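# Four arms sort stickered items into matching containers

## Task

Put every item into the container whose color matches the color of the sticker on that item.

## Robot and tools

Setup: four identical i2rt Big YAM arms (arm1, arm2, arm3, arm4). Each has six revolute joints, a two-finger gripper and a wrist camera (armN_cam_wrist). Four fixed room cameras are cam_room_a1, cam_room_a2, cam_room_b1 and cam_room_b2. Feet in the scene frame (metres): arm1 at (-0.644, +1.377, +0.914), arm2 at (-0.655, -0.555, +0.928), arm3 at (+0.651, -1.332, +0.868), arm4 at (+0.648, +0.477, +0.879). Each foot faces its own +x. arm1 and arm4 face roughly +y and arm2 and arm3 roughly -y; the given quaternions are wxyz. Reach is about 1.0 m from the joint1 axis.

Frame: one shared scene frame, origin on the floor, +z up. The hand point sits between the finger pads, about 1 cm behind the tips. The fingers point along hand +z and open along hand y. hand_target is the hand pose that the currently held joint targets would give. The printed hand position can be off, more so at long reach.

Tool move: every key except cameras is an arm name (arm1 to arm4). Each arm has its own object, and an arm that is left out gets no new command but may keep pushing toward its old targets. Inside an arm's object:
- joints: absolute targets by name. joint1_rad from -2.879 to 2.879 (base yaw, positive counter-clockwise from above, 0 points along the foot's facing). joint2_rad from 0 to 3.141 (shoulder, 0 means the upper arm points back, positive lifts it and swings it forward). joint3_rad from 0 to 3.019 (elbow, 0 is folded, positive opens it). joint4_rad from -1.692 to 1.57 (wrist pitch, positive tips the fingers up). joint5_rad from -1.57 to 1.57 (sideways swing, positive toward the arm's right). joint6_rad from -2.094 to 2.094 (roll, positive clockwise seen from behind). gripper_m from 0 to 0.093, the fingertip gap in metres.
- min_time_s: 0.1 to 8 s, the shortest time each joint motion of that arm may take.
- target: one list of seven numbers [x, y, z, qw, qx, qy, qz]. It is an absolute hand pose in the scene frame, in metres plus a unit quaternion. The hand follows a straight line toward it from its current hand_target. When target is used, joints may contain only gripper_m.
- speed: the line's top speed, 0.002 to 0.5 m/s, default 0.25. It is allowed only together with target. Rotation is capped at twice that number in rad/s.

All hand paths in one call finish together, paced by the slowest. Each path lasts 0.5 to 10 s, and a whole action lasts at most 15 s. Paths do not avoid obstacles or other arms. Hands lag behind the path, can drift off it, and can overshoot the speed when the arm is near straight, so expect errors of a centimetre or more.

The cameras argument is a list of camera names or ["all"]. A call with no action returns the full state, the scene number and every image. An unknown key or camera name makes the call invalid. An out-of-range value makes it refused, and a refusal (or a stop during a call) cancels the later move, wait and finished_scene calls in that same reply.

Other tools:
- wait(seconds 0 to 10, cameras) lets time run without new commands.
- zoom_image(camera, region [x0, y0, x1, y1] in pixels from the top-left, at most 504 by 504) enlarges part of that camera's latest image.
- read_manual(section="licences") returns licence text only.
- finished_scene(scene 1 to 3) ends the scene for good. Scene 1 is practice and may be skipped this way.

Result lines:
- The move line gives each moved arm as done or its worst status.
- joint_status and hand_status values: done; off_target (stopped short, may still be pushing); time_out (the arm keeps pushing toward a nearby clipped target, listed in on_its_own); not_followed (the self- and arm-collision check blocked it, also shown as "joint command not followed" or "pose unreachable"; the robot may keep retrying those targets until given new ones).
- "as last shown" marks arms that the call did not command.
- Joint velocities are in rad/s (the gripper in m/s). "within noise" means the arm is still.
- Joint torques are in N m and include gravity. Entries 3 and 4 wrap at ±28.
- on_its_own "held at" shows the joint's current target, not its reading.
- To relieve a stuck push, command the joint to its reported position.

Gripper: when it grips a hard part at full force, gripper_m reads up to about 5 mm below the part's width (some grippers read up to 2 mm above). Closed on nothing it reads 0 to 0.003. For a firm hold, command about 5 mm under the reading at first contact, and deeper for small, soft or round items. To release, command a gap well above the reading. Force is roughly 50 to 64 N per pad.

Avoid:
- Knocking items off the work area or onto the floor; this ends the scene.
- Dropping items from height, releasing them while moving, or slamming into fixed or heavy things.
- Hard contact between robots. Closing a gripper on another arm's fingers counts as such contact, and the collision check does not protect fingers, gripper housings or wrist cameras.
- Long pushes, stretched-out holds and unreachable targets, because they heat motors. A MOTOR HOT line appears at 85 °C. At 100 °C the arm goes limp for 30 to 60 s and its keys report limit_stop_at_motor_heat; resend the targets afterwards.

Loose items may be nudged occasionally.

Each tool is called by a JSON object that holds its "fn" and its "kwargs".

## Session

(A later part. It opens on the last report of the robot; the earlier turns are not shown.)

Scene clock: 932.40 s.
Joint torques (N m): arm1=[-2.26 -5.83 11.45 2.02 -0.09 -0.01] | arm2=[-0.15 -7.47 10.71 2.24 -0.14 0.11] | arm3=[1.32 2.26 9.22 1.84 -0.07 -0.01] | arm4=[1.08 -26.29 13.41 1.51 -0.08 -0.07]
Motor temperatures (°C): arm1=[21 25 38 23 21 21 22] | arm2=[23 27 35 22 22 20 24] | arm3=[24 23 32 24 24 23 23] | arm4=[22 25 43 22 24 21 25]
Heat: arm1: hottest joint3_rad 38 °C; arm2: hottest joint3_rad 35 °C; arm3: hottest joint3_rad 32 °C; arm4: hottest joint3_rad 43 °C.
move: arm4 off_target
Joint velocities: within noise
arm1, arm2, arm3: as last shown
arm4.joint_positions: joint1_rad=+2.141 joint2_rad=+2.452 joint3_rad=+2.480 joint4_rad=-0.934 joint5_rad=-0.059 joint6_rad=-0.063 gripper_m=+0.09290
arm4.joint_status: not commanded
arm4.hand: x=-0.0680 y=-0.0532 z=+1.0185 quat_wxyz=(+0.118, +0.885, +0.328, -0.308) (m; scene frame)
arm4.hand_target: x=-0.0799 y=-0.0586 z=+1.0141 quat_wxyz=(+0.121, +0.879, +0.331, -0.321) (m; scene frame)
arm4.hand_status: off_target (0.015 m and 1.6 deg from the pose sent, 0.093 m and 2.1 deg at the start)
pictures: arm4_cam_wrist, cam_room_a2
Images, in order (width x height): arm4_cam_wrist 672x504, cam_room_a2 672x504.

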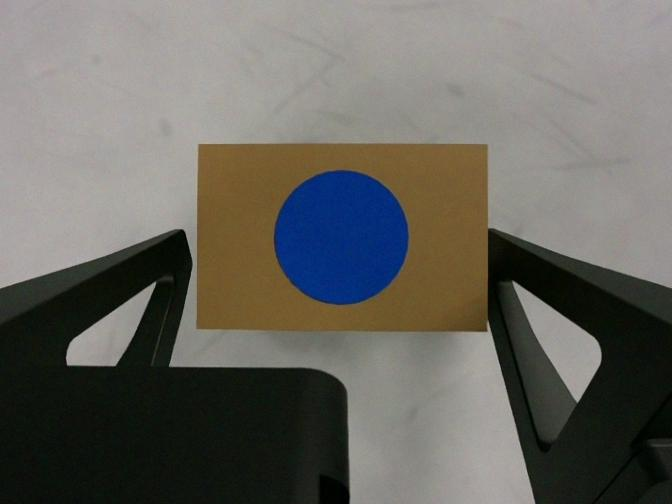

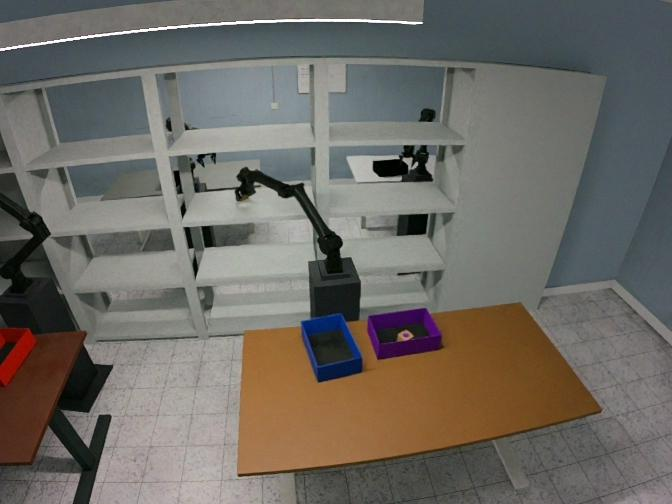

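{"fn": "move", "kwargs": {"arm4": {"joints": {"gripper_m": 0.075}}}}

{"fn": "move", "kwargs": {"arm4": {"joints": {"gripper_m": 0.060}}}}

{"fn": "move", "kwargs": {"arm4": {"target": [-0.073, -0.053, 1.065, 0.1206, 0.8794, 0.3313, -0.32], "speed": 0.08}}}

{"fn": "move", "kwargs": {"arm4": {"target": [0.357, 0.265, 1.13, 0.1206, 0.8794, 0.3313, -0.32], "speed": 0.15}, "cameras": ["arm4_cam_wrist", "cam_room_a2"]}}

Scene clock: 939.57 s.
Joint torques (N m): arm1=[-2.02 -5.6 11.34 1.88 -0.03 0.01] | arm2=[0.03 -7.71 10.71 2.25 -0.13 0.1] | arm3=[1.32 2.2 9.22 1.85 -0.08 -0.01] | arm4=[0.62 -26.46 13.42 1.59 -0.05 -0.08]
Motor temperatures (°C): arm1=[21 25 38 23 21 21 22] | arm2=[23 27 35 22 22 20 24] | arm3=[24 23 32 24 24 23 23] | arm4=[22 26 45 22 24 21 25]
Heat: arm1: hottest joint3_rad 38 °C; arm2: hottest joint3_rad 35 °C; arm3: hottest joint3_rad 32 °C; arm4: hottest joint3_rad 45 °C.
move: arm4 done
Joint velocities: within noise
arm1, arm2, arm3: as last shown
arm4.joint_positions: joint1_rad=+2.141 joint2_rad=+2.452 joint3_rad=+2.480 joint4_rad=-0.934 joint5_rad=-0.059 joint6_rad=-0.063 gripper_m=+0.07512
arm4.joint_status: all done
arm4.hand: x=-0.0680 y=-0.0532 z=+1.0185 quat_wxyz=(+0.118, +0.885, +0.328, -0.308) (m; scene frame)
arm4.hand_target: x=-0.0799 y=-0.0586 z=+1.0141 quat_wxyz=(+0.121, +0.879, +0.331, -0.321) (m; scene frame)
arm4.hand_status: not commanded
pictures: none

Scene clock: 940.03 s.
Joint torques (N m): arm1=[-2.32 -6.12 11.37 1.89 -0.02 -0.07] | arm2=[-0.09 -7.65 10.7 2.25 -0.13 0.1] | arm3=[1.26 2.26 9.18 1.84 -0.07 -0.01] | arm4=[0.97 -26.4 13.35 1.57 -0.08 -0.09]
Motor temperatures (°C): arm1=[21 25 38 23 21 21 22] | arm2=[23 27 35 22 22 20 24] | arm3=[24 23 32 24 24 23 23] | arm4=[22 26 45 22 24 21 25]
Heat: arm1: hottest joint3_rad 38 °C; arm2: hottest joint3_rad 35 °C; arm3: hottest joint3_rad 32 °C; arm4: hottest joint3_rad 45 °C.
move: arm4 off_target
Joint velocities: within noise
arm1, arm2, arm3: as last shown
arm4.joint_positions: joint1_rad=+2.141 joint2_rad=+2.452 joint3_rad=+2.480 joint4_rad=-0.934 joint5_rad=-0.059 joint6_rad=-0.064 gripper_m=+0.06935
arm4.joint_status: gripper_m off_target (ended at +0.06938, target +0.06000)
arm4.hand: x=-0.0679 y=-0.0532 z=+1.0186 quat_wxyz=(+0.118, +0.885, +0.329, -0.308) (m; scene frame)
arm4.hand_target: x=-0.0799 y=-0.0586 z=+1.0141 quat_wxyz=(+0.121, +0.879, +0.331, -0.321) (m; scene frame)
arm4.hand_status: not commanded
pictures: none

Scene clock: 941.30 s.
Joint torques (N m): arm1=[-2.32 -5.95 11.23 1.96 -0.04 -0.04] | arm2=[-0.09 -7.53 10.71 2.22 -0.14 0.1] | arm3=[1.2 2.2 9.21 1.84 -0.08 -0.03] | arm4=[0.73 -29.33 13.68 0.53 -0.08 -0.07]
Motor temperatures (°C): arm1=[21 25 38 23 21 21 22] | arm2=[23 27 35 22 22 20 24] | arm3=[24 23 32 24 24 23 23] | arm4=[22 26 45 22 24 21 25]
Heat: arm1: hottest joint3_rad 38 °C; arm2: hottest joint3_rad 35 °C; arm3: hottest joint3_rad 32 °C; arm4: hottest joint3_rad 45 °C.
move: arm4 off_target
Joint velocities: within noise
arm1, arm2, arm3: as last shown
arm4.joint_positions: joint1_rad=+2.141 joint2_rad=+2.452 joint3_rad=+2.541 joint4_rad=-1.012 joint5_rad=-0.059 joint6_rad=-0.064 gripper_m=+0.06935
arm4.joint_status: not commanded
arm4.hand: x=-0.0641 y=-0.0505 z=+1.0393 quat_wxyz=(+0.116, +0.888, +0.329, -0.300) (m; scene frame)
arm4.hand_target: x=-0.0718 y=-0.0520 z=+1.0649 quat_wxyz=(+0.121, +0.879, +0.331, -0.321) (m; scene frame)
arm4.hand_status: off_target (0.027 m and 2.5 deg from the pose sent, 0.047 m and 1.6 deg at the start)
pictures: none

Scene clock: 945.43 s.
Joint torques (N m): arm1=[-2.43 -5.54 11.29 1.91 -0.08 0.01] | arm2=[-0.09 -7.65 10.7 2.24 -0.14 0.1] | arm3=[1.32 2.26 9.24 1.85 -0.07 -0.02] | arm4=[0.09 -4.48 9.4 0.81 -0.09 -0.08]
Motor temperatures (°C): arm1=[21 25 38 23 21 21 22] | arm2=[23 27 34 22 22 20 24] | arm3=[24 23 32 24 24 23 23] | arm4=[22 26 45 22 24 21 26]
Heat: arm1: hottest joint3_rad 38 °C; arm2: hottest joint3_rad 34 °C; arm3: hottest joint3_rad 32 °C; arm4: hottest joint3_rad 45 °C.
move: arm4 done
Joint velocities: within noise
arm1, arm2, arm3: as last shown
arm4.joint_positions: joint1_rad=+2.116 joint2_rad=+0.850 joint3_rad=+0.798 joint4_rad=-0.821 joint5_rad=-0.078 joint6_rad=-0.084 gripper_m=+0.06935
arm4.joint_status: not commanded
arm4.hand: x=+0.3569 y=+0.2615 z=+1.1320 quat_wxyz=(+0.124, +0.879, +0.328, -0.324) (m; scene frame)
arm4.hand_target: x=+0.3571 y=+0.2649 z=+1.1300 quat_wxyz=(+0.121, +0.879, +0.331, -0.320) (m; scene frame)
arm4.hand_status: done (0.004 m and 0.7 deg from the pose sent, 0.534 m and 2.5 deg at the start)
pictures: arm4_cam_wrist, cam_room_a2
Images, in order (width x height): arm4_cam_wrist 672x504, cam_room_a2 672x504.

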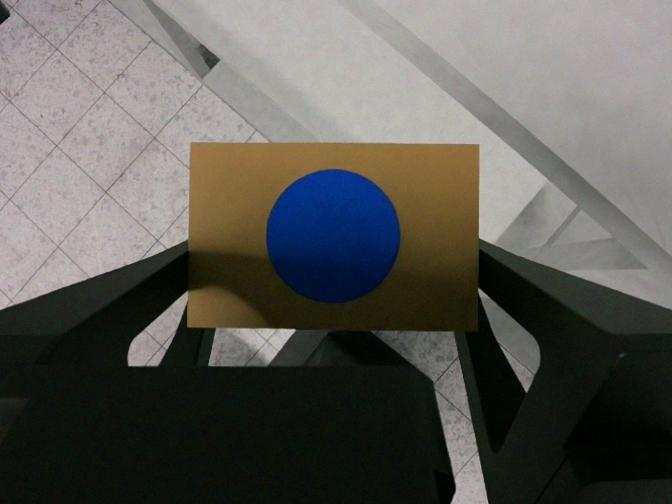

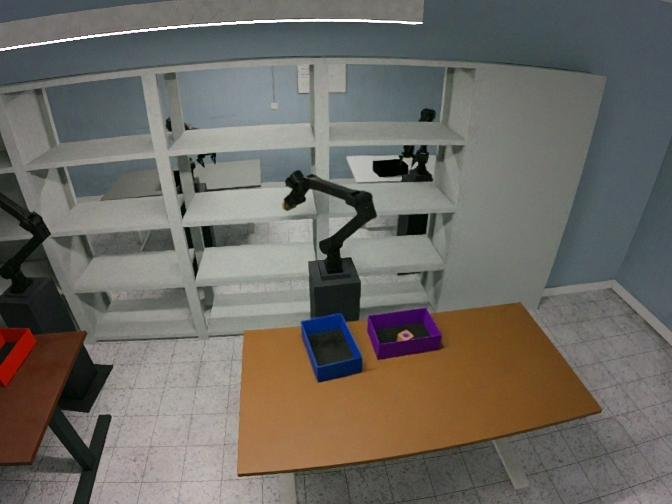

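{"fn": "move", "kwargs": {"arm4": {"joints": {"joint2_rad": 0.65, "joint3_rad": 1.05, "joint4_rad": -1.4, "joint5_rad": 0, "joint6_rad": 0}, "min_time_s": 2.5}}}

{"fn": "move", "kwargs": {"arm4": {"joints": {"joint1_rad": -1.79}, "min_time_s": 7}}}

{"fn": "move", "kwargs": {"arm4": {"target": [1.14, 0.395, 0.92, 0.421, 0.077, 0.903, -0.0346], "speed": 0.15}, "cameras": ["arm4_cam_wrist", "cam_room_a2"]}}

Scene clock: 956.80 s.
Joint torques (N m): arm1=[-1.67 -5.19 11.36 1.95 -0.06 -0.02] | arm2=[-0.03 -7.65 10.67 2.29 -0.13 0.11] | arm3=[1.26 2.2 9.22 1.81 -0.07 -0.01] | arm4=[0.26 -1.26 12.72 0.43 0.21 0.21]
Motor temperatures (°C): arm1=[21 25 38 23 21 21 22] | arm2=[23 27 34 22 22 20 24] | arm3=[24 23 32 24 24 23 23] | arm4=[22 26 45 22 24 21 26]
Heat: arm1: hottest joint3_rad 38 °C; arm2: hottest joint3_rad 34 °C; arm3: hottest joint3_rad 32 °C; arm4: hottest joint3_rad 45 °C.
move: arm4 done
Joint velocities: within noise
arm1, arm2, arm3: as last shown
arm4.joint_positions: joint1_rad=+2.116 joint2_rad=+0.659 joint3_rad=+0.996 joint4_rad=-1.390 joint5_rad=-0.004 joint6_rad=-0.014 gripper_m=+0.06935
arm4.joint_status: all done
arm4.hand: x=+0.4457 y=+0.3384 z=+1.2074 quat_wxyz=(+0.077, +0.920, +0.293, -0.247) (m; scene frame)
arm4.hand_target: x=+0.4442 y=+0.3408 z=+1.2345 quat_wxyz=(+0.083, +0.917, +0.280, -0.272) (m; scene frame)
arm4.hand_status: not commanded
pictures: none

Scene clock: 964.13 s.
Joint torques (N m): arm1=[-2.02 -5.77 11.33 2 -0.05 -0.07] | arm2=[-0.03 -7.53 10.7 2.22 -0.14 0.11] | arm3=[1.14 2.26 9.24 1.85 -0.08 -0.01] | arm4=[0.56 -1.79 12.72 0.4 0.11 0.18]
Motor temperatures (°C): arm1=[21 25 38 23 21 21 22] | arm2=[23 27 34 22 22 20 24] | arm3=[24 23 32 24 24 23 23] | arm4=[22 25 45 22 24 21 26]
Heat: arm1: hottest joint3_rad 38 °C; arm2: hottest joint3_rad 34 °C; arm3: hottest joint3_rad 32 °C; arm4: hottest joint3_rad 45 °C.
move: arm4 done
Joint velocities: within noise
arm1.joint_positions: joint1_rad=-2.277 joint2_rad=+1.178 joint3_rad=+0.908 joint4_rad=-0.783 joint5_rad=-0.010 joint6_rad=-0.001 gripper_m=+0.08494
arm1.joint_status: not commanded
arm1.hand: x=-0.2939 y=+1.1217 z=+1.0969 quat_wxyz=(-0.237, -0.301, -0.921, +0.077) (m; scene frame)
arm1.hand_target: x=-0.2901 y=+1.1171 z=+1.1001 quat_wxyz=(-0.246, -0.299, -0.919, +0.080) (m; scene frame)
arm1.hand_status: not commanded
arm2.joint_positions: joint1_rad=+2.162 joint2_rad=+1.041 joint3_rad=+0.901 joint4_rad=-0.865 joint5_rad=+0.001 joint6_rad=-0.008 gripper_m=+0.09289
arm2.joint_status: not commanded
arm2.hand: x=-0.3511 y=-0.2963 z=+1.1586 quat_wxyz=(-0.264, +0.336, -0.899, -0.096) (m; scene frame)
arm2.hand_target: x=-0.3502 y=-0.3000 z=+1.1501 quat_wxyz=(-0.259, +0.331, -0.902, -0.095) (m; scene frame)
arm2.hand_status: not commanded
arm3.joint_positions: joint1_rad=+0.075 joint2_rad=+0.603 joint3_rad=+1.391 joint4_rad=-1.324 joint5_rad=-0.185 joint6_rad=-0.597 gripper_m=+0.09396
arm3.joint_status: not commanded
arm3.hand: x=+0.6714 y=-1.5539 z=+1.4174 quat_wxyz=(-0.295, -0.381, -0.775, +0.409) (m; scene frame)
arm3.hand_target: x=+0.6715 y=-1.5515 z=+1.4286 quat_wxyz=(-0.300, -0.376, -0.770, +0.420) (m; scene frame)
arm3.hand_status: not commanded
arm4.joint_positions: joint1_rad=-1.787 joint2_rad=+0.659 joint3_rad=+0.996 joint4_rad=-1.390 joint5_rad=-0.002 joint6_rad=-0.013 gripper_m=+0.06935
arm4.joint_status: all done
arm4.hand: x=+0.8934 y=+0.4390 z=+1.2049 quat_wxyz=(-0.253, -0.070, -0.965, +0.023) (m; scene frame)
arm4.hand_target: x=+0.8935 y=+0.4380 z=+1.2320 quat_wxyz=(-0.279, -0.077, -0.957, +0.025) (m; scene frame)
arm4.hand_status: not commanded
pictures: none

Scene clock: 967.43 s.
Joint torques (N m): arm1=[-1.85 -4.95 11.6 1.96 -0.05 -0.02] | arm2=[-0.15 -7.53 10.67 2.25 -0.14 0.11] | arm3=[1.26 2.14 9.24 1.84 -0.07 -0.02] | arm4=[-0.09 -11.22 7.56 1.81 0.09 0.18]
Motor temperatures (°C): arm1=[21 25 38 23 21 21 22] | arm2=[23 27 34 22 22 20 24] | arm3=[24 23 32 24 24 23 23] | arm4=[22 25 45 22 24 21 26]
Heat: arm1: hottest joint3_rad 38 °C; arm2: hottest joint3_rad 34 °C; arm3: hottest joint3_rad 32 °C; arm4: hottest joint3_rad 45 °C.
move: arm4 off_target
Joint velocities: within noise
arm1, arm2, arm3: as last shown
arm4.joint_positions: joint1_rad=-1.787 joint2_rad=+1.546 joint3_rad=+0.587 joint4_rad=+0.225 joint5_rad=-0.002 joint6_rad=-0.007 gripper_m=+0.06935
arm4.joint_status: not commanded
arm4.hand: x=+1.1257 y=+0.4002 z=+0.9088 quat_wxyz=(-0.403, -0.069, -0.912, +0.035) (m; scene frame)
arm4.hand_target: x=+1.1394 y=+0.3950 z=+0.9203 quat_wxyz=(-0.421, -0.077, -0.903, +0.035) (m; scene frame)
arm4.hand_status: off_target (0.019 m and 2.5 deg from the pose sent, 0.379 m and 20.6 deg at the start)
pictures: arm4_cam_wrist, cam_room_a2
Images, in order (width x height): arm4_cam_wrist 672x504, cam_room_a2 672x504.

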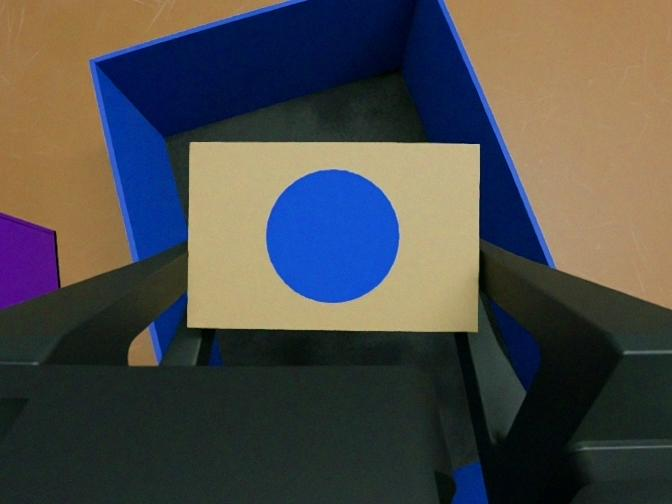

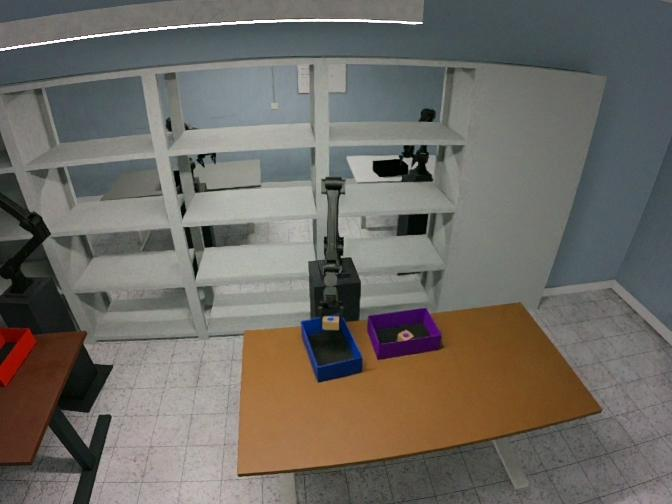

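{"fn": "move", "kwargs": {"arm4": {"target": [1.160, 0.400, 0.83, 0.3408, 0.077, 0.9365, -0.028], "speed": 0.1}, "cameras": ["arm4_cam_wrist"]}}

{"fn": "move", "kwargs": {"arm4": {"target": [1.160, 0.400, 0.78, 0.3408, 0.077, 0.9365, -0.028], "speed": 0.06}, "cameras": ["arm4_cam_wrist"]}}

Scene clock: 983.27 s.
Joint torques (N m): arm1=[-2.37 -5.83 11.32 1.95 -0.02 0] | arm2=[-0.03 -7.59 10.67 2.24 -0.15 0.1] | arm3=[1.2 2.14 9.18 1.8 -0.09 0] | arm4=[1.49 -12.81 7.17 0.85 0.21 0.15]
Motor temperatures (°C): arm1=[21 25 39 23 21 21 22] | arm2=[23 26 34 22 22 20 24] | arm3=[24 23 32 24 24 23 23] | arm4=[22 25 42 22 24 21 27]
Heat: arm1: hottest joint3_rad 39 °C; arm2: hottest joint3_rad 34 °C; arm3: hottest joint3_rad 32 °C; arm4: hottest joint3_rad 42 °C.
move: arm4 off_target
Joint velocities: within noise
arm1, arm2, arm3: as last shown
arm4.joint_positions: joint1_rad=-1.782 joint2_rad=+1.802 joint3_rad=+0.695 joint4_rad=+0.227 joint5_rad=+0.005 joint6_rad=+0.003 gripper_m=+0.06935
arm4.joint_status: not commanded
arm4.hand: x=+1.1451 y=+0.3984 z=+0.8279 quat_wxyz=(-0.335, -0.074, -0.939, +0.030) (m; scene frame)
arm4.hand_target: x=+1.1595 y=+0.4002 z=+0.8303 quat_wxyz=(-0.341, -0.077, -0.937, +0.028) (m; scene frame)
arm4.hand_status: off_target (0.015 m and 0.8 deg from the pose sent, 0.086 m and 7.7 deg at the start)
pictures: arm4_cam_wrist
Images, in order (width x height): arm4_cam_wrist 672x504.

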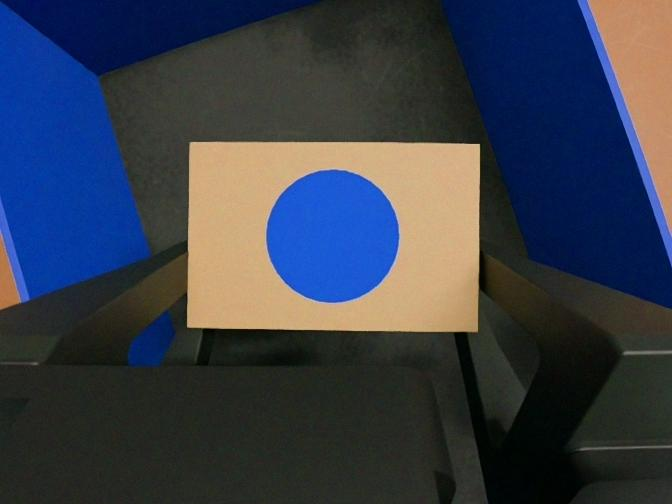

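Scene clock: 984.70 s.
Joint torques (N m): arm1=[-2.43 -5.89 11.36 2.03 -0.03 0] | arm2=[-0.09 -7.53 10.69 2.22 -0.14 0.11] | arm3=[1.32 2.32 9.2 1.83 -0.09 -0.02] | arm4=[1.73 -13.68 5.52 1.63 0.24 0.18]
Motor temperatures (°C): arm1=[21 25 39 23 21 21 22] | arm2=[23 26 34 22 22 20 24] | arm3=[24 23 32 24 24 23 23] | arm4=[22 25 42 22 24 21 27]
Heat: arm1: hottest joint3_rad 39 °C; arm2: hottest joint3_rad 34 °C; arm3: hottest joint3_rad 32 °C; arm4: hottest joint3_rad 42 °C.
move: arm4 off_target
Joint velocities: within noise
arm1, arm2, arm3: as last shown
arm4.joint_positions: joint1_rad=-1.782 joint2_rad=+1.949 joint3_rad=+0.706 joint4_rad=+0.346 joint5_rad=+0.005 joint6_rad=+0.003 gripper_m=+0.06935
arm4.joint_status: not commanded
arm4.hand: x=+1.1438 y=+0.3984 z=+0.7788 quat_wxyz=(-0.327, -0.074, -0.942, +0.029) (m; scene frame)
arm4.hand_target: x=+1.1594 y=+0.4002 z=+0.7803 quat_wxyz=(-0.341, -0.077, -0.937, +0.028) (m; scene frame)
arm4.hand_status: off_target (0.016 m and 1.7 deg from the pose sent, 0.050 m and 0.8 deg at the start)
pictures: arm4_cam_wrist
Images, in order (width x height): arm4_cam_wrist 672x504.

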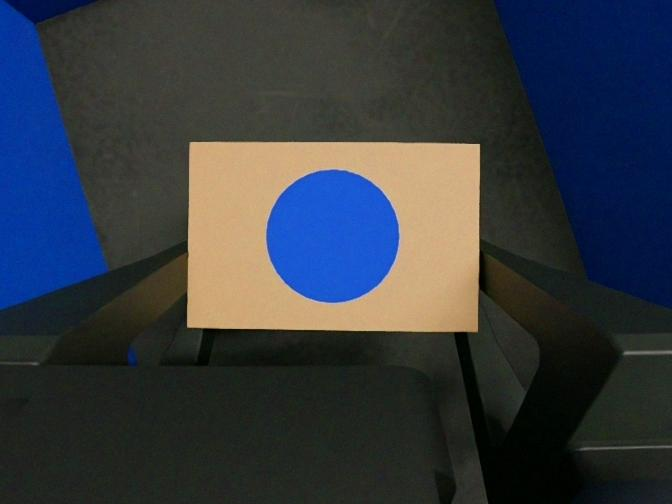

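{"fn": "move", "kwargs": {"arm4": {"target": [1.160, 0.400, 0.762, 0.3408, 0.077, 0.9365, -0.028], "speed": 0.04}}}

{"fn": "move", "kwargs": {"arm4": {"target": [1.160, 0.400, 0.752, 0.3408, 0.077, 0.9365, -0.028], "speed": 0.03}}}

{"fn": "move", "kwargs": {"arm4": {"target": [1.160, 0.400, 0.744, 0.3408, 0.077, 0.9365, -0.028], "speed": 0.03}, "cameras": ["arm4_cam_wrist", "cam_room_a2"]}}

Scene clock: 991.40 s.
Joint torques (N m): arm1=[-2.49 -5.66 11.4 1.98 0 0] | arm2=[-0.15 -7.65 10.71 2.26 -0.14 0.11] | arm3=[1.26 2.2 9.18 1.84 -0.08 -0.03] | arm4=[1.67 -13.86 5.34 1.68 0.22 0.18]
Motor temperatures (°C): arm1=[21 25 39 23 21 21 22] | arm2=[23 26 34 22 22 20 24] | arm3=[24 23 32 24 24 23 23] | arm4=[22 25 41 22 24 21 27]
Heat: arm1: hottest joint3_rad 39 °C; arm2: hottest joint3_rad 34 °C; arm3: hottest joint3_rad 32 °C; arm4: hottest joint3_rad 41 °C.
move: arm4 off_target
Joint velocities: within noise
arm1, arm2, arm3: as last shown
arm4.joint_positions: joint1_rad=-1.782 joint2_rad=+2.004 joint3_rad=+0.715 joint4_rad=+0.394 joint5_rad=+0.005 joint6_rad=+0.004 gripper_m=+0.06935
arm4.joint_status: not commanded
arm4.hand: x=+1.1448 y=+0.3982 z=+0.7621 quat_wxyz=(-0.328, -0.075, -0.941, +0.029) (m; scene frame)
arm4.hand_target: x=+1.1594 y=+0.4002 z=+0.7623 quat_wxyz=(-0.341, -0.077, -0.937, +0.028) (m; scene frame)
arm4.hand_status: off_target (0.015 m and 1.6 deg from the pose sent, 0.023 m and 1.7 deg at the start)
pictures: none

Scene clock: 992.37 s.
Joint torques (N m): arm1=[-1.96 -6.18 11.36 1.84 -0.06 -0.04] | arm2=[-0.03 -7.59 10.7 2.26 -0.14 0.1] | arm3=[1.38 2.14 9.18 1.81 -0.09 -0.01] | arm4=[1.73 -13.74 4.88 1.68 0.21 0.19]
Motor temperatures (°C): arm1=[21 25 39 23 21 21 22] | arm2=[23 26 34 22 22 20 24] | arm3=[24 23 32 24 24 23 23] | arm4=[22 25 41 22 24 21 27]
Heat: arm1: hottest joint3_rad 39 °C; arm2: hottest joint3_rad 34 °C; arm3: hottest joint3_rad 32 °C; arm4: hottest joint3_rad 41 °C.
move: arm4 off_target
Joint velocities: within noise
arm1, arm2, arm3: as last shown
arm4.joint_positions: joint1_rad=-1.782 joint2_rad=+2.034 joint3_rad=+0.722 joint4_rad=+0.420 joint5_rad=+0.005 joint6_rad=+0.004 gripper_m=+0.06935
arm4.joint_status: not commanded
arm4.hand: x=+1.1467 y=+0.3978 z=+0.7539 quat_wxyz=(-0.330, -0.075, -0.941, +0.029) (m; scene frame)
arm4.hand_target: x=+1.1595 y=+0.4002 z=+0.7523 quat_wxyz=(-0.341, -0.077, -0.937, +0.028) (m; scene frame)
arm4.hand_status: off_target (0.014 m and 1.3 deg from the pose sent, 0.018 m and 1.6 deg at the start)
pictures: none

Scene clock: 993.33 s.
Joint torques (N m): arm1=[-2.02 -5.77 11.56 2.03 -0.06 -0.02] | arm2=[-0.15 -7.41 10.69 2.24 -0.14 0.11] | arm3=[1.38 2.37 9.22 1.85 -0.07 -0.02] | arm4=[1.73 -13.74 4.79 1.7 0.2 0.16]
Motor temperatures (°C): arm1=[21 25 39 23 21 21 22] | arm2=[23 26 34 22 22 20 23] | arm3=[24 23 32 24 24 23 23] | arm4=[22 25 41 22 24 21 27]
Heat: arm1: hottest joint3_rad 39 °C; arm2: hottest joint3_rad 34 °C; arm3: hottest joint3_rad 32 °C; arm4: hottest joint3_rad 41 °C.
move: arm4 off_target
Joint velocities: within noise
arm1, arm2, arm3: as last shown
arm4.joint_positions: joint1_rad=-1.782 joint2_rad=+2.058 joint3_rad=+0.729 joint4_rad=+0.440 joint5_rad=+0.005 joint6_rad=+0.004 gripper_m=+0.06935
arm4.joint_status: not commanded
arm4.hand: x=+1.1477 y=+0.3976 z=+0.7468 quat_wxyz=(-0.331, -0.075, -0.940, +0.029) (m; scene frame)
arm4.hand_target: x=+1.1596 y=+0.4002 z=+0.7443 quat_wxyz=(-0.341, -0.077, -0.937, +0.028) (m; scene frame)
arm4.hand_status: off_target (0.013 m and 1.2 deg from the pose sent, 0.017 m and 1.3 deg at the start)
pictures: arm4_cam_wrist, cam_room_a2
Images, in order (width x height): arm4_cam_wrist 672x504, cam_room_a2 672x504.

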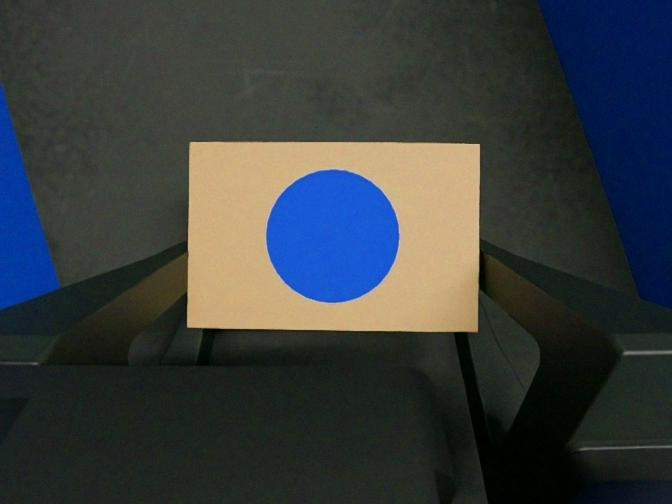

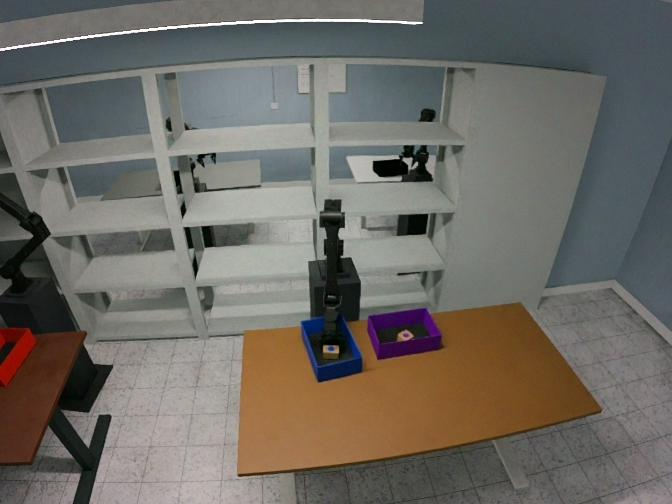

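{"fn": "move", "kwargs": {"arm4": {"target": [1.160, 0.400, 0.736, 0.3408, 0.077, 0.9365, -0.028], "speed": 0.03}}}

{"fn": "move", "kwargs": {"arm4": {"target": [1.160, 0.400, 0.729, 0.3408, 0.077, 0.9365, -0.028], "speed": 0.03}}}

Scene clock: 996.93 s.
Joint torques (N m): arm1=[-2.37 -5.48 11.34 1.99 -0.04 -0.02] | arm2=[-0.09 -7.59 10.7 2.24 -0.14 0.1] | arm3=[1.26 2.32 9.22 1.81 -0.09 -0.01] | arm4=[1.67 -13.68 4.34 1.5 0.22 0.14]
Motor temperatures (°C): arm1=[21 25 39 23 21 21 22] | arm2=[23 26 34 22 22 20 23] | arm3=[24 23 32 24 24 23 23] | arm4=[22 25 40 22 24 21 27]
Heat: arm1: hottest joint3_rad 39 °C; arm2: hottest joint3_rad 34 °C; arm3: hottest joint3_rad 32 °C; arm4: hottest joint3_rad 40 °C.
move: arm4 off_target
Joint velocities: within noise
arm1, arm2, arm3: as last shown
arm4.joint_positions: joint1_rad=-1.782 joint2_rad=+2.078 joint3_rad=+0.737 joint4_rad=+0.462 joint5_rad=+0.005 joint6_rad=+0.006 gripper_m=+0.06935
arm4.joint_status: not commanded
arm4.hand: x=+1.1514 y=+0.3971 z=+0.7426 quat_wxyz=(-0.336, -0.076, -0.938, +0.029) (m; scene frame)
arm4.hand_target: x=+1.1596 y=+0.4001 z=+0.7362 quat_wxyz=(-0.341, -0.077, -0.937, +0.028) (m; scene frame)
arm4.hand_status: off_target (0.011 m and 0.6 deg from the pose sent, 0.017 m and 1.2 deg at the start)
pictures: none

Scene clock: 997.90 s.
Joint torques (N m): arm1=[-2.55 -5.19 11.38 2 -0.03 -0.02] | arm2=[-0.09 -7.53 10.7 2.28 -0.13 0.11] | arm3=[1.26 2.2 9.2 1.88 -0.08 -0.01] | arm4=[1.61 -12.98 4.03 1.55 0.24 0.11]
Motor temperatures (°C): arm1=[21 25 39 23 21 21 22] | arm2=[23 26 34 22 22 20 23] | arm3=[24 23 32 24 24 23 23] | arm4=[22 25 40 22 24 21 27]
Heat: arm1: hottest joint3_rad 39 °C; arm2: hottest joint3_rad 34 °C; arm3: hottest joint3_rad 32 °C; arm4: hottest joint3_rad 40 °C.
move: arm4 off_target
Joint velocities: within noise
arm1.joint_positions: joint1_rad=-2.277 joint2_rad=+1.178 joint3_rad=+0.908 joint4_rad=-0.783 joint5_rad=-0.010 joint6_rad=-0.001 gripper_m=+0.08494
arm1.joint_status: not commanded
arm1.hand: x=-0.2939 y=+1.1217 z=+1.0969 quat_wxyz=(-0.237, -0.301, -0.921, +0.077) (m; scene frame)
arm1.hand_target: x=-0.2901 y=+1.1171 z=+1.1001 quat_wxyz=(-0.246, -0.299, -0.919, +0.080) (m; scene frame)
arm1.hand_status: not commanded
arm2.joint_positions: joint1_rad=+2.162 joint2_rad=+1.041 joint3_rad=+0.901 joint4_rad=-0.865 joint5_rad=+0.001 joint6_rad=-0.008 gripper_m=+0.09289
arm2.joint_status: not commanded
arm2.hand: x=-0.3511 y=-0.2963 z=+1.1586 quat_wxyz=(-0.264, +0.336, -0.899, -0.096) (m; scene frame)
arm2.hand_target: x=-0.3502 y=-0.3000 z=+1.1501 quat_wxyz=(-0.259, +0.331, -0.902, -0.095) (m; scene frame)
arm2.hand_status: not commanded
arm3.joint_positions: joint1_rad=+0.075 joint2_rad=+0.603 joint3_rad=+1.391 joint4_rad=-1.324 joint5_rad=-0.185 joint6_rad=-0.597 gripper_m=+0.09396
arm3.joint_status: not commanded
arm3.hand: x=+0.6714 y=-1.5539 z=+1.4174 quat_wxyz=(-0.295, -0.381, -0.775, +0.409) (m; scene frame)
arm3.hand_target: x=+0.6715 y=-1.5515 z=+1.4286 quat_wxyz=(-0.300, -0.376, -0.770, +0.420) (m; scene frame)
arm3.hand_status: not commanded
arm4.joint_positions: joint1_rad=-1.782 joint2_rad=+2.090 joint3_rad=+0.745 joint4_rad=+0.485 joint5_rad=+0.005 joint6_rad=+0.008 gripper_m=+0.06935
arm4.joint_status: not commanded
arm4.hand: x=+1.1572 y=+0.3962 z=+0.7425 quat_wxyz=(-0.345, -0.076, -0.935, +0.030) (m; scene frame)
arm4.hand_target: x=+1.1593 y=+0.4000 z=+0.7292 quat_wxyz=(-0.341, -0.077, -0.937, +0.028) (m; scene frame)
arm4.hand_status: off_target (0.014 m and 0.6 deg from the pose sent, 0.016 m and 0.6 deg at the start)
pictures: none

{"fn": "move", "kwargs": {"arm4": {"target": [1.1593, 0.400, 0.740, 0.3408, 0.077, 0.9365, -0.028], "speed": 0.03}}}

{"fn": "move", "kwargs": {"arm4": {"joints": {"gripper_m": 0.074}}}}

{"fn": "move", "kwargs": {"arm4": {"joints": {"gripper_m": 0.093}}, "cameras": ["arm4_cam_wrist"]}}

{"fn": "move", "kwargs": {"arm4": {"target": [1.06, 0.415, 0.95, 0.3408, 0.077, 0.9365, -0.028], "speed": 0.12}, "cameras": ["arm4_cam_wrist", "cam_room_a2"]}}

Scene clock: 1004.00 s.
Joint torques (N m): arm1=[-1.73 -5.71 11.4 1.89 -0.06 -0.01] | arm2=[0.03 -7.71 10.7 2.24 -0.13 0.1] | arm3=[1.32 2.32 9.2 1.87 -0.08 -0.01] | arm4=[1.61 -15.91 3.41 0.58 0.23 0.13]
Motor temperatures (°C): arm1=[21 25 39 23 21 21 22] | arm2=[23 26 34 22 22 20 23] | arm3=[24 23 32 24 24 23 23] | arm4=[22 25 39 22 24 21 27]
Heat: arm1: hottest joint3_rad 39 °C; arm2: hottest joint3_rad 34 °C; arm3: hottest joint3_rad 32 °C; arm4: hottest joint3_rad 39 °C.
move: arm4 done
Joint velocities: within noise
arm1, arm2, arm3: as last shown
arm4.joint_positions: joint1_rad=-1.782 joint2_rad=+2.090 joint3_rad=+0.745 joint4_rad=+0.485 joint5_rad=+0.005 joint6_rad=+0.008 gripper_m=+0.06935
arm4.joint_status: not commanded
arm4.hand: x=+1.1572 y=+0.3962 z=+0.7425 quat_wxyz=(-0.345, -0.076, -0.935, +0.030) (m; scene frame)
arm4.hand_target: x=+1.1591 y=+0.4000 z=+0.7399 quat_wxyz=(-0.341, -0.077, -0.937, +0.028) (m; scene frame)
arm4.hand_status: done (0.005 m and 0.6 deg from the pose sent, 0.005 m and 0.6 deg at the start)
pictures: none

Scene clock: 1004.43 s.
Joint torques (N m): arm1=[-2.26 -6.01 11.44 1.89 -0.08 0.01] | arm2=[-0.15 -7.65 10.7 2.22 -0.14 0.11] | arm3=[1.32 2.14 9.21 1.87 -0.08 -0.02] | arm4=[1.44 -15.79 3.4 0.77 0.24 0.11]
Motor temperatures (°C): arm1=[21 25 39 23 21 21 22] | arm2=[23 26 34 22 22 20 23] | arm3=[24 23 32 24 24 23 23] | arm4=[22 25 39 22 24 21 27]
Heat: arm1: hottest joint3_rad 39 °C; arm2: hottest joint3_rad 34 °C; arm3: hottest joint3_rad 32 °C; arm4: hottest joint3_rad 39 °C.
move: arm4 done
Joint velocities: within noise
arm1, arm2, arm3: as last shown
arm4.joint_positions: joint1_rad=-1.781 joint2_rad=+2.090 joint3_rad=+0.745 joint4_rad=+0.483 joint5_rad=+0.006 joint6_rad=+0.008 gripper_m=+0.07392
arm4.joint_status: all done
arm4.hand: x=+1.1569 y=+0.3963 z=+0.7422 quat_wxyz=(-0.344, -0.076, -0.935, +0.030) (m; scene frame)
arm4.hand_target: x=+1.1592 y=+0.4001 z=+0.7399 quat_wxyz=(-0.341, -0.077, -0.937, +0.028) (m; scene frame)
arm4.hand_status: not commanded
pictures: none

Scene clock: 1004.90 s.
Joint torques (N m): arm1=[-2.37 -5.48 11.22 2 -0.05 -0.03] | arm2=[-0.03 -7.59 10.71 2.25 -0.14 0.1] | arm3=[1.14 2.2 9.2 1.85 -0.08 -0.01] | arm4=[1.44 -15.97 3.47 0.65 0.21 0.12]
Motor temperatures (°C): arm1=[21 25 39 23 21 21 22] | arm2=[23 26 34 22 22 20 23] | arm3=[24 23 32 24 24 23 23] | arm4=[22 25 39 22 24 21 27]
Heat: arm1: hottest joint3_rad 39 °C; arm2: hottest joint3_rad 34 °C; arm3: hottest joint3_rad 32 °C; arm4: hottest joint3_rad 39 °C.
move: arm4 done
Joint velocities: within noise
arm1, arm2, arm3: as last shown
arm4.joint_positions: joint1_rad=-1.781 joint2_rad=+2.090 joint3_rad=+0.745 joint4_rad=+0.483 joint5_rad=+0.006 joint6_rad=+0.008 gripper_m=+0.09289
arm4.joint_status: all done
arm4.hand: x=+1.1569 y=+0.3963 z=+0.7422 quat_wxyz=(-0.344, -0.076, -0.935, +0.030) (m; scene frame)
arm4.hand_target: x=+1.1592 y=+0.4001 z=+0.7400 quat_wxyz=(-0.341, -0.077, -0.937, +0.028) (m; scene frame)
arm4.hand_status: not commanded
pictures: arm4_cam_wrist
Images, in order (width x height): arm4_cam_wrist 672x504.

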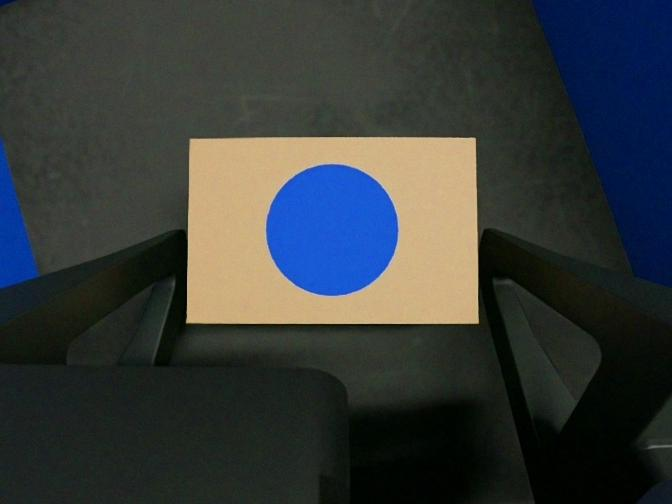

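Scene clock: 1007.47 s.
Joint torques (N m): arm1=[-2.2 -5.6 11.49 1.83 -0.05 0] | arm2=[-0.03 -7.53 10.7 2.25 -0.15 0.09] | arm3=[1.26 2.32 9.22 1.85 -0.08 -0.02] | arm4=[1.55 -8.29 7.01 0.68 0.19 0.11]
Motor temperatures (°C): arm1=[21 25 39 23 21 21 22] | arm2=[23 26 34 22 22 20 23] | arm3=[24 23 32 24 24 23 23] | arm4=[22 25 39 22 24 21 27]
Heat: arm1: hottest joint3_rad 39 °C; arm2: hottest joint3_rad 34 °C; arm3: hottest joint3_rad 32 °C; arm4: hottest joint3_rad 39 °C.
move: arm4 done
Joint velocities: within noise
arm1, arm2, arm3: as last shown
arm4.joint_positions: joint1_rad=-1.781 joint2_rad=+1.252 joint3_rad=+0.544 joint4_rad=-0.146 joint5_rad=+0.006 joint6_rad=+0.008 gripper_m=+0.09289
arm4.joint_status: not commanded
arm4.hand: x=+1.0636 y=+0.4116 z=+0.9534 quat_wxyz=(-0.348, -0.076, -0.934, +0.030) (m; scene frame)
arm4.hand_target: x=+1.0600 y=+0.4150 z=+0.9501 quat_wxyz=(-0.341, -0.077, -0.937, +0.028) (m; scene frame)
arm4.hand_status: done (0.006 m and 0.9 deg from the pose sent, 0.230 m and 0.5 deg at the start)
pictures: arm4_cam_wrist, cam_room_a2
Images, in order (width x height): arm4_cam_wrist 672x504, cam_room_a2 672x504.

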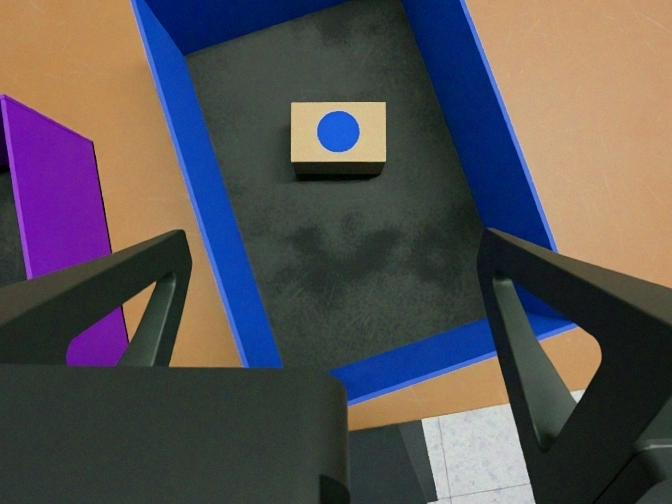

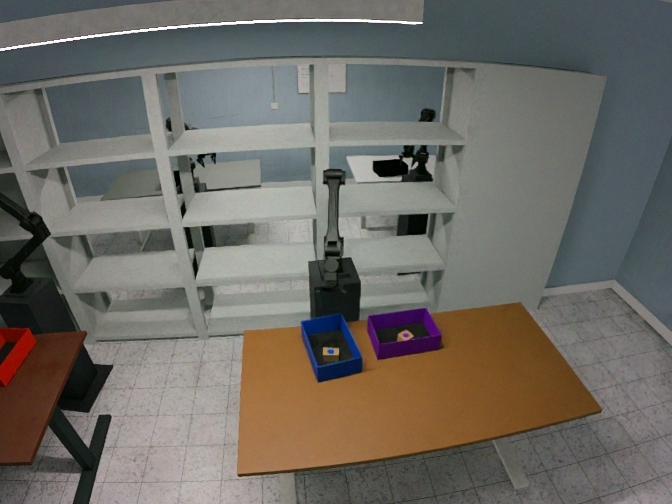

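{"fn": "move", "kwargs": {"arm3": {"joints": {"joint1_rad": 1.69, "joint2_rad": 1.2, "joint3_rad": 1.5, "joint4_rad": -1.35, "joint5_rad": 0, "joint6_rad": 0}, "min_time_s": 4}, "cameras": ["arm3_cam_wrist", "cam_room_a1", "cam_room_b1", "cam_room_b2"]}}

Scene clock: 1027.20 s.
Joint torques (N m): arm1=[-2.32 -5.71 11.47 1.8 -0.05 -0.05] | arm2=[-0.03 -7.53 10.71 2.21 -0.13 0.1] | arm3=[1.49 -9.11 13.81 0.64 0.14 0.03] | arm4=[1.44 -8.18 7.09 0.69 0.18 0.11]
Motor temperatures (°C): arm1=[21 25 39 23 21 21 22] | arm2=[23 26 34 22 22 20 23] | arm3=[24 23 32 24 24 23 23] | arm4=[22 24 37 22 24 21 26]
Heat: arm1: hottest joint3_rad 39 °C; arm2: hottest joint3_rad 34 °C; arm3: hottest joint3_rad 32 °C; arm4: hottest joint3_rad 37 °C.
move: arm3 done
Joint velocities: within noise
arm1, arm2, arm4: as last shown
arm3.joint_positions: joint1_rad=+1.685 joint2_rad=+1.196 joint3_rad=+1.444 joint4_rad=-1.344 joint5_rad=-0.003 joint6_rad=-0.009 gripper_m=+0.09396
arm3.joint_status: all done
arm3.hand: x=+1.0806 y=-1.3292 z=+1.2488 quat_wxyz=(-0.236, +0.003, -0.972, +0.007) (m; scene frame)
arm3.hand_target: x=+1.0867 y=-1.3271 z=+1.2740 quat_wxyz=(-0.258, +0.001, -0.966, +0.007) (m; scene frame)
arm3.hand_status: not commanded
pictures: arm3_cam_wrist, cam_room_a1, cam_room_b1, cam_room_b2
Images, in order (width x height): arm3_cam_wrist 672x504, cam_room_a1 672x504, cam_room_b1 672x504, cam_room_b2 672x504.

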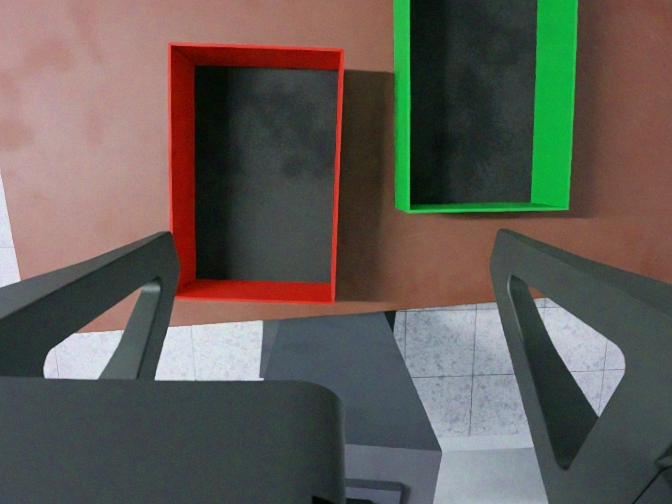

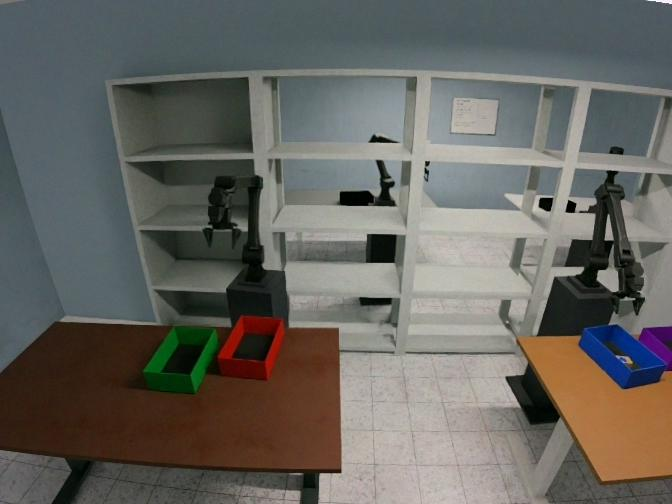

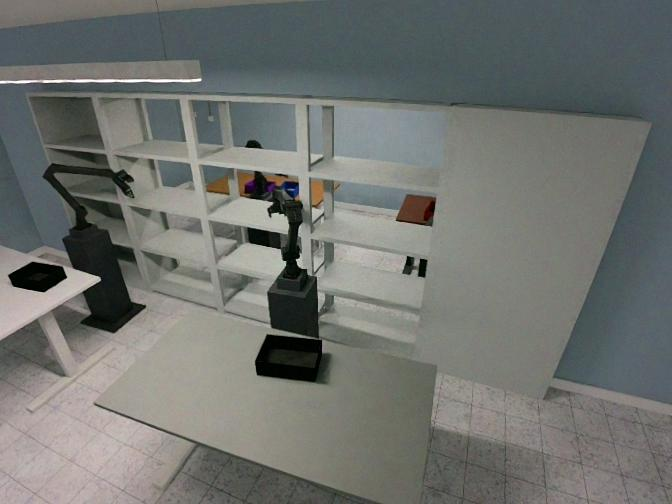

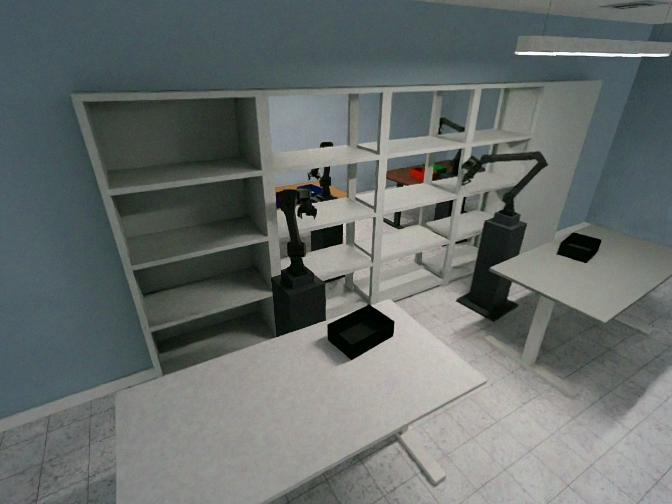

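{"fn": "finished_scene", "kwargs": {"scene": 1}}

The scene is finished: the task was done.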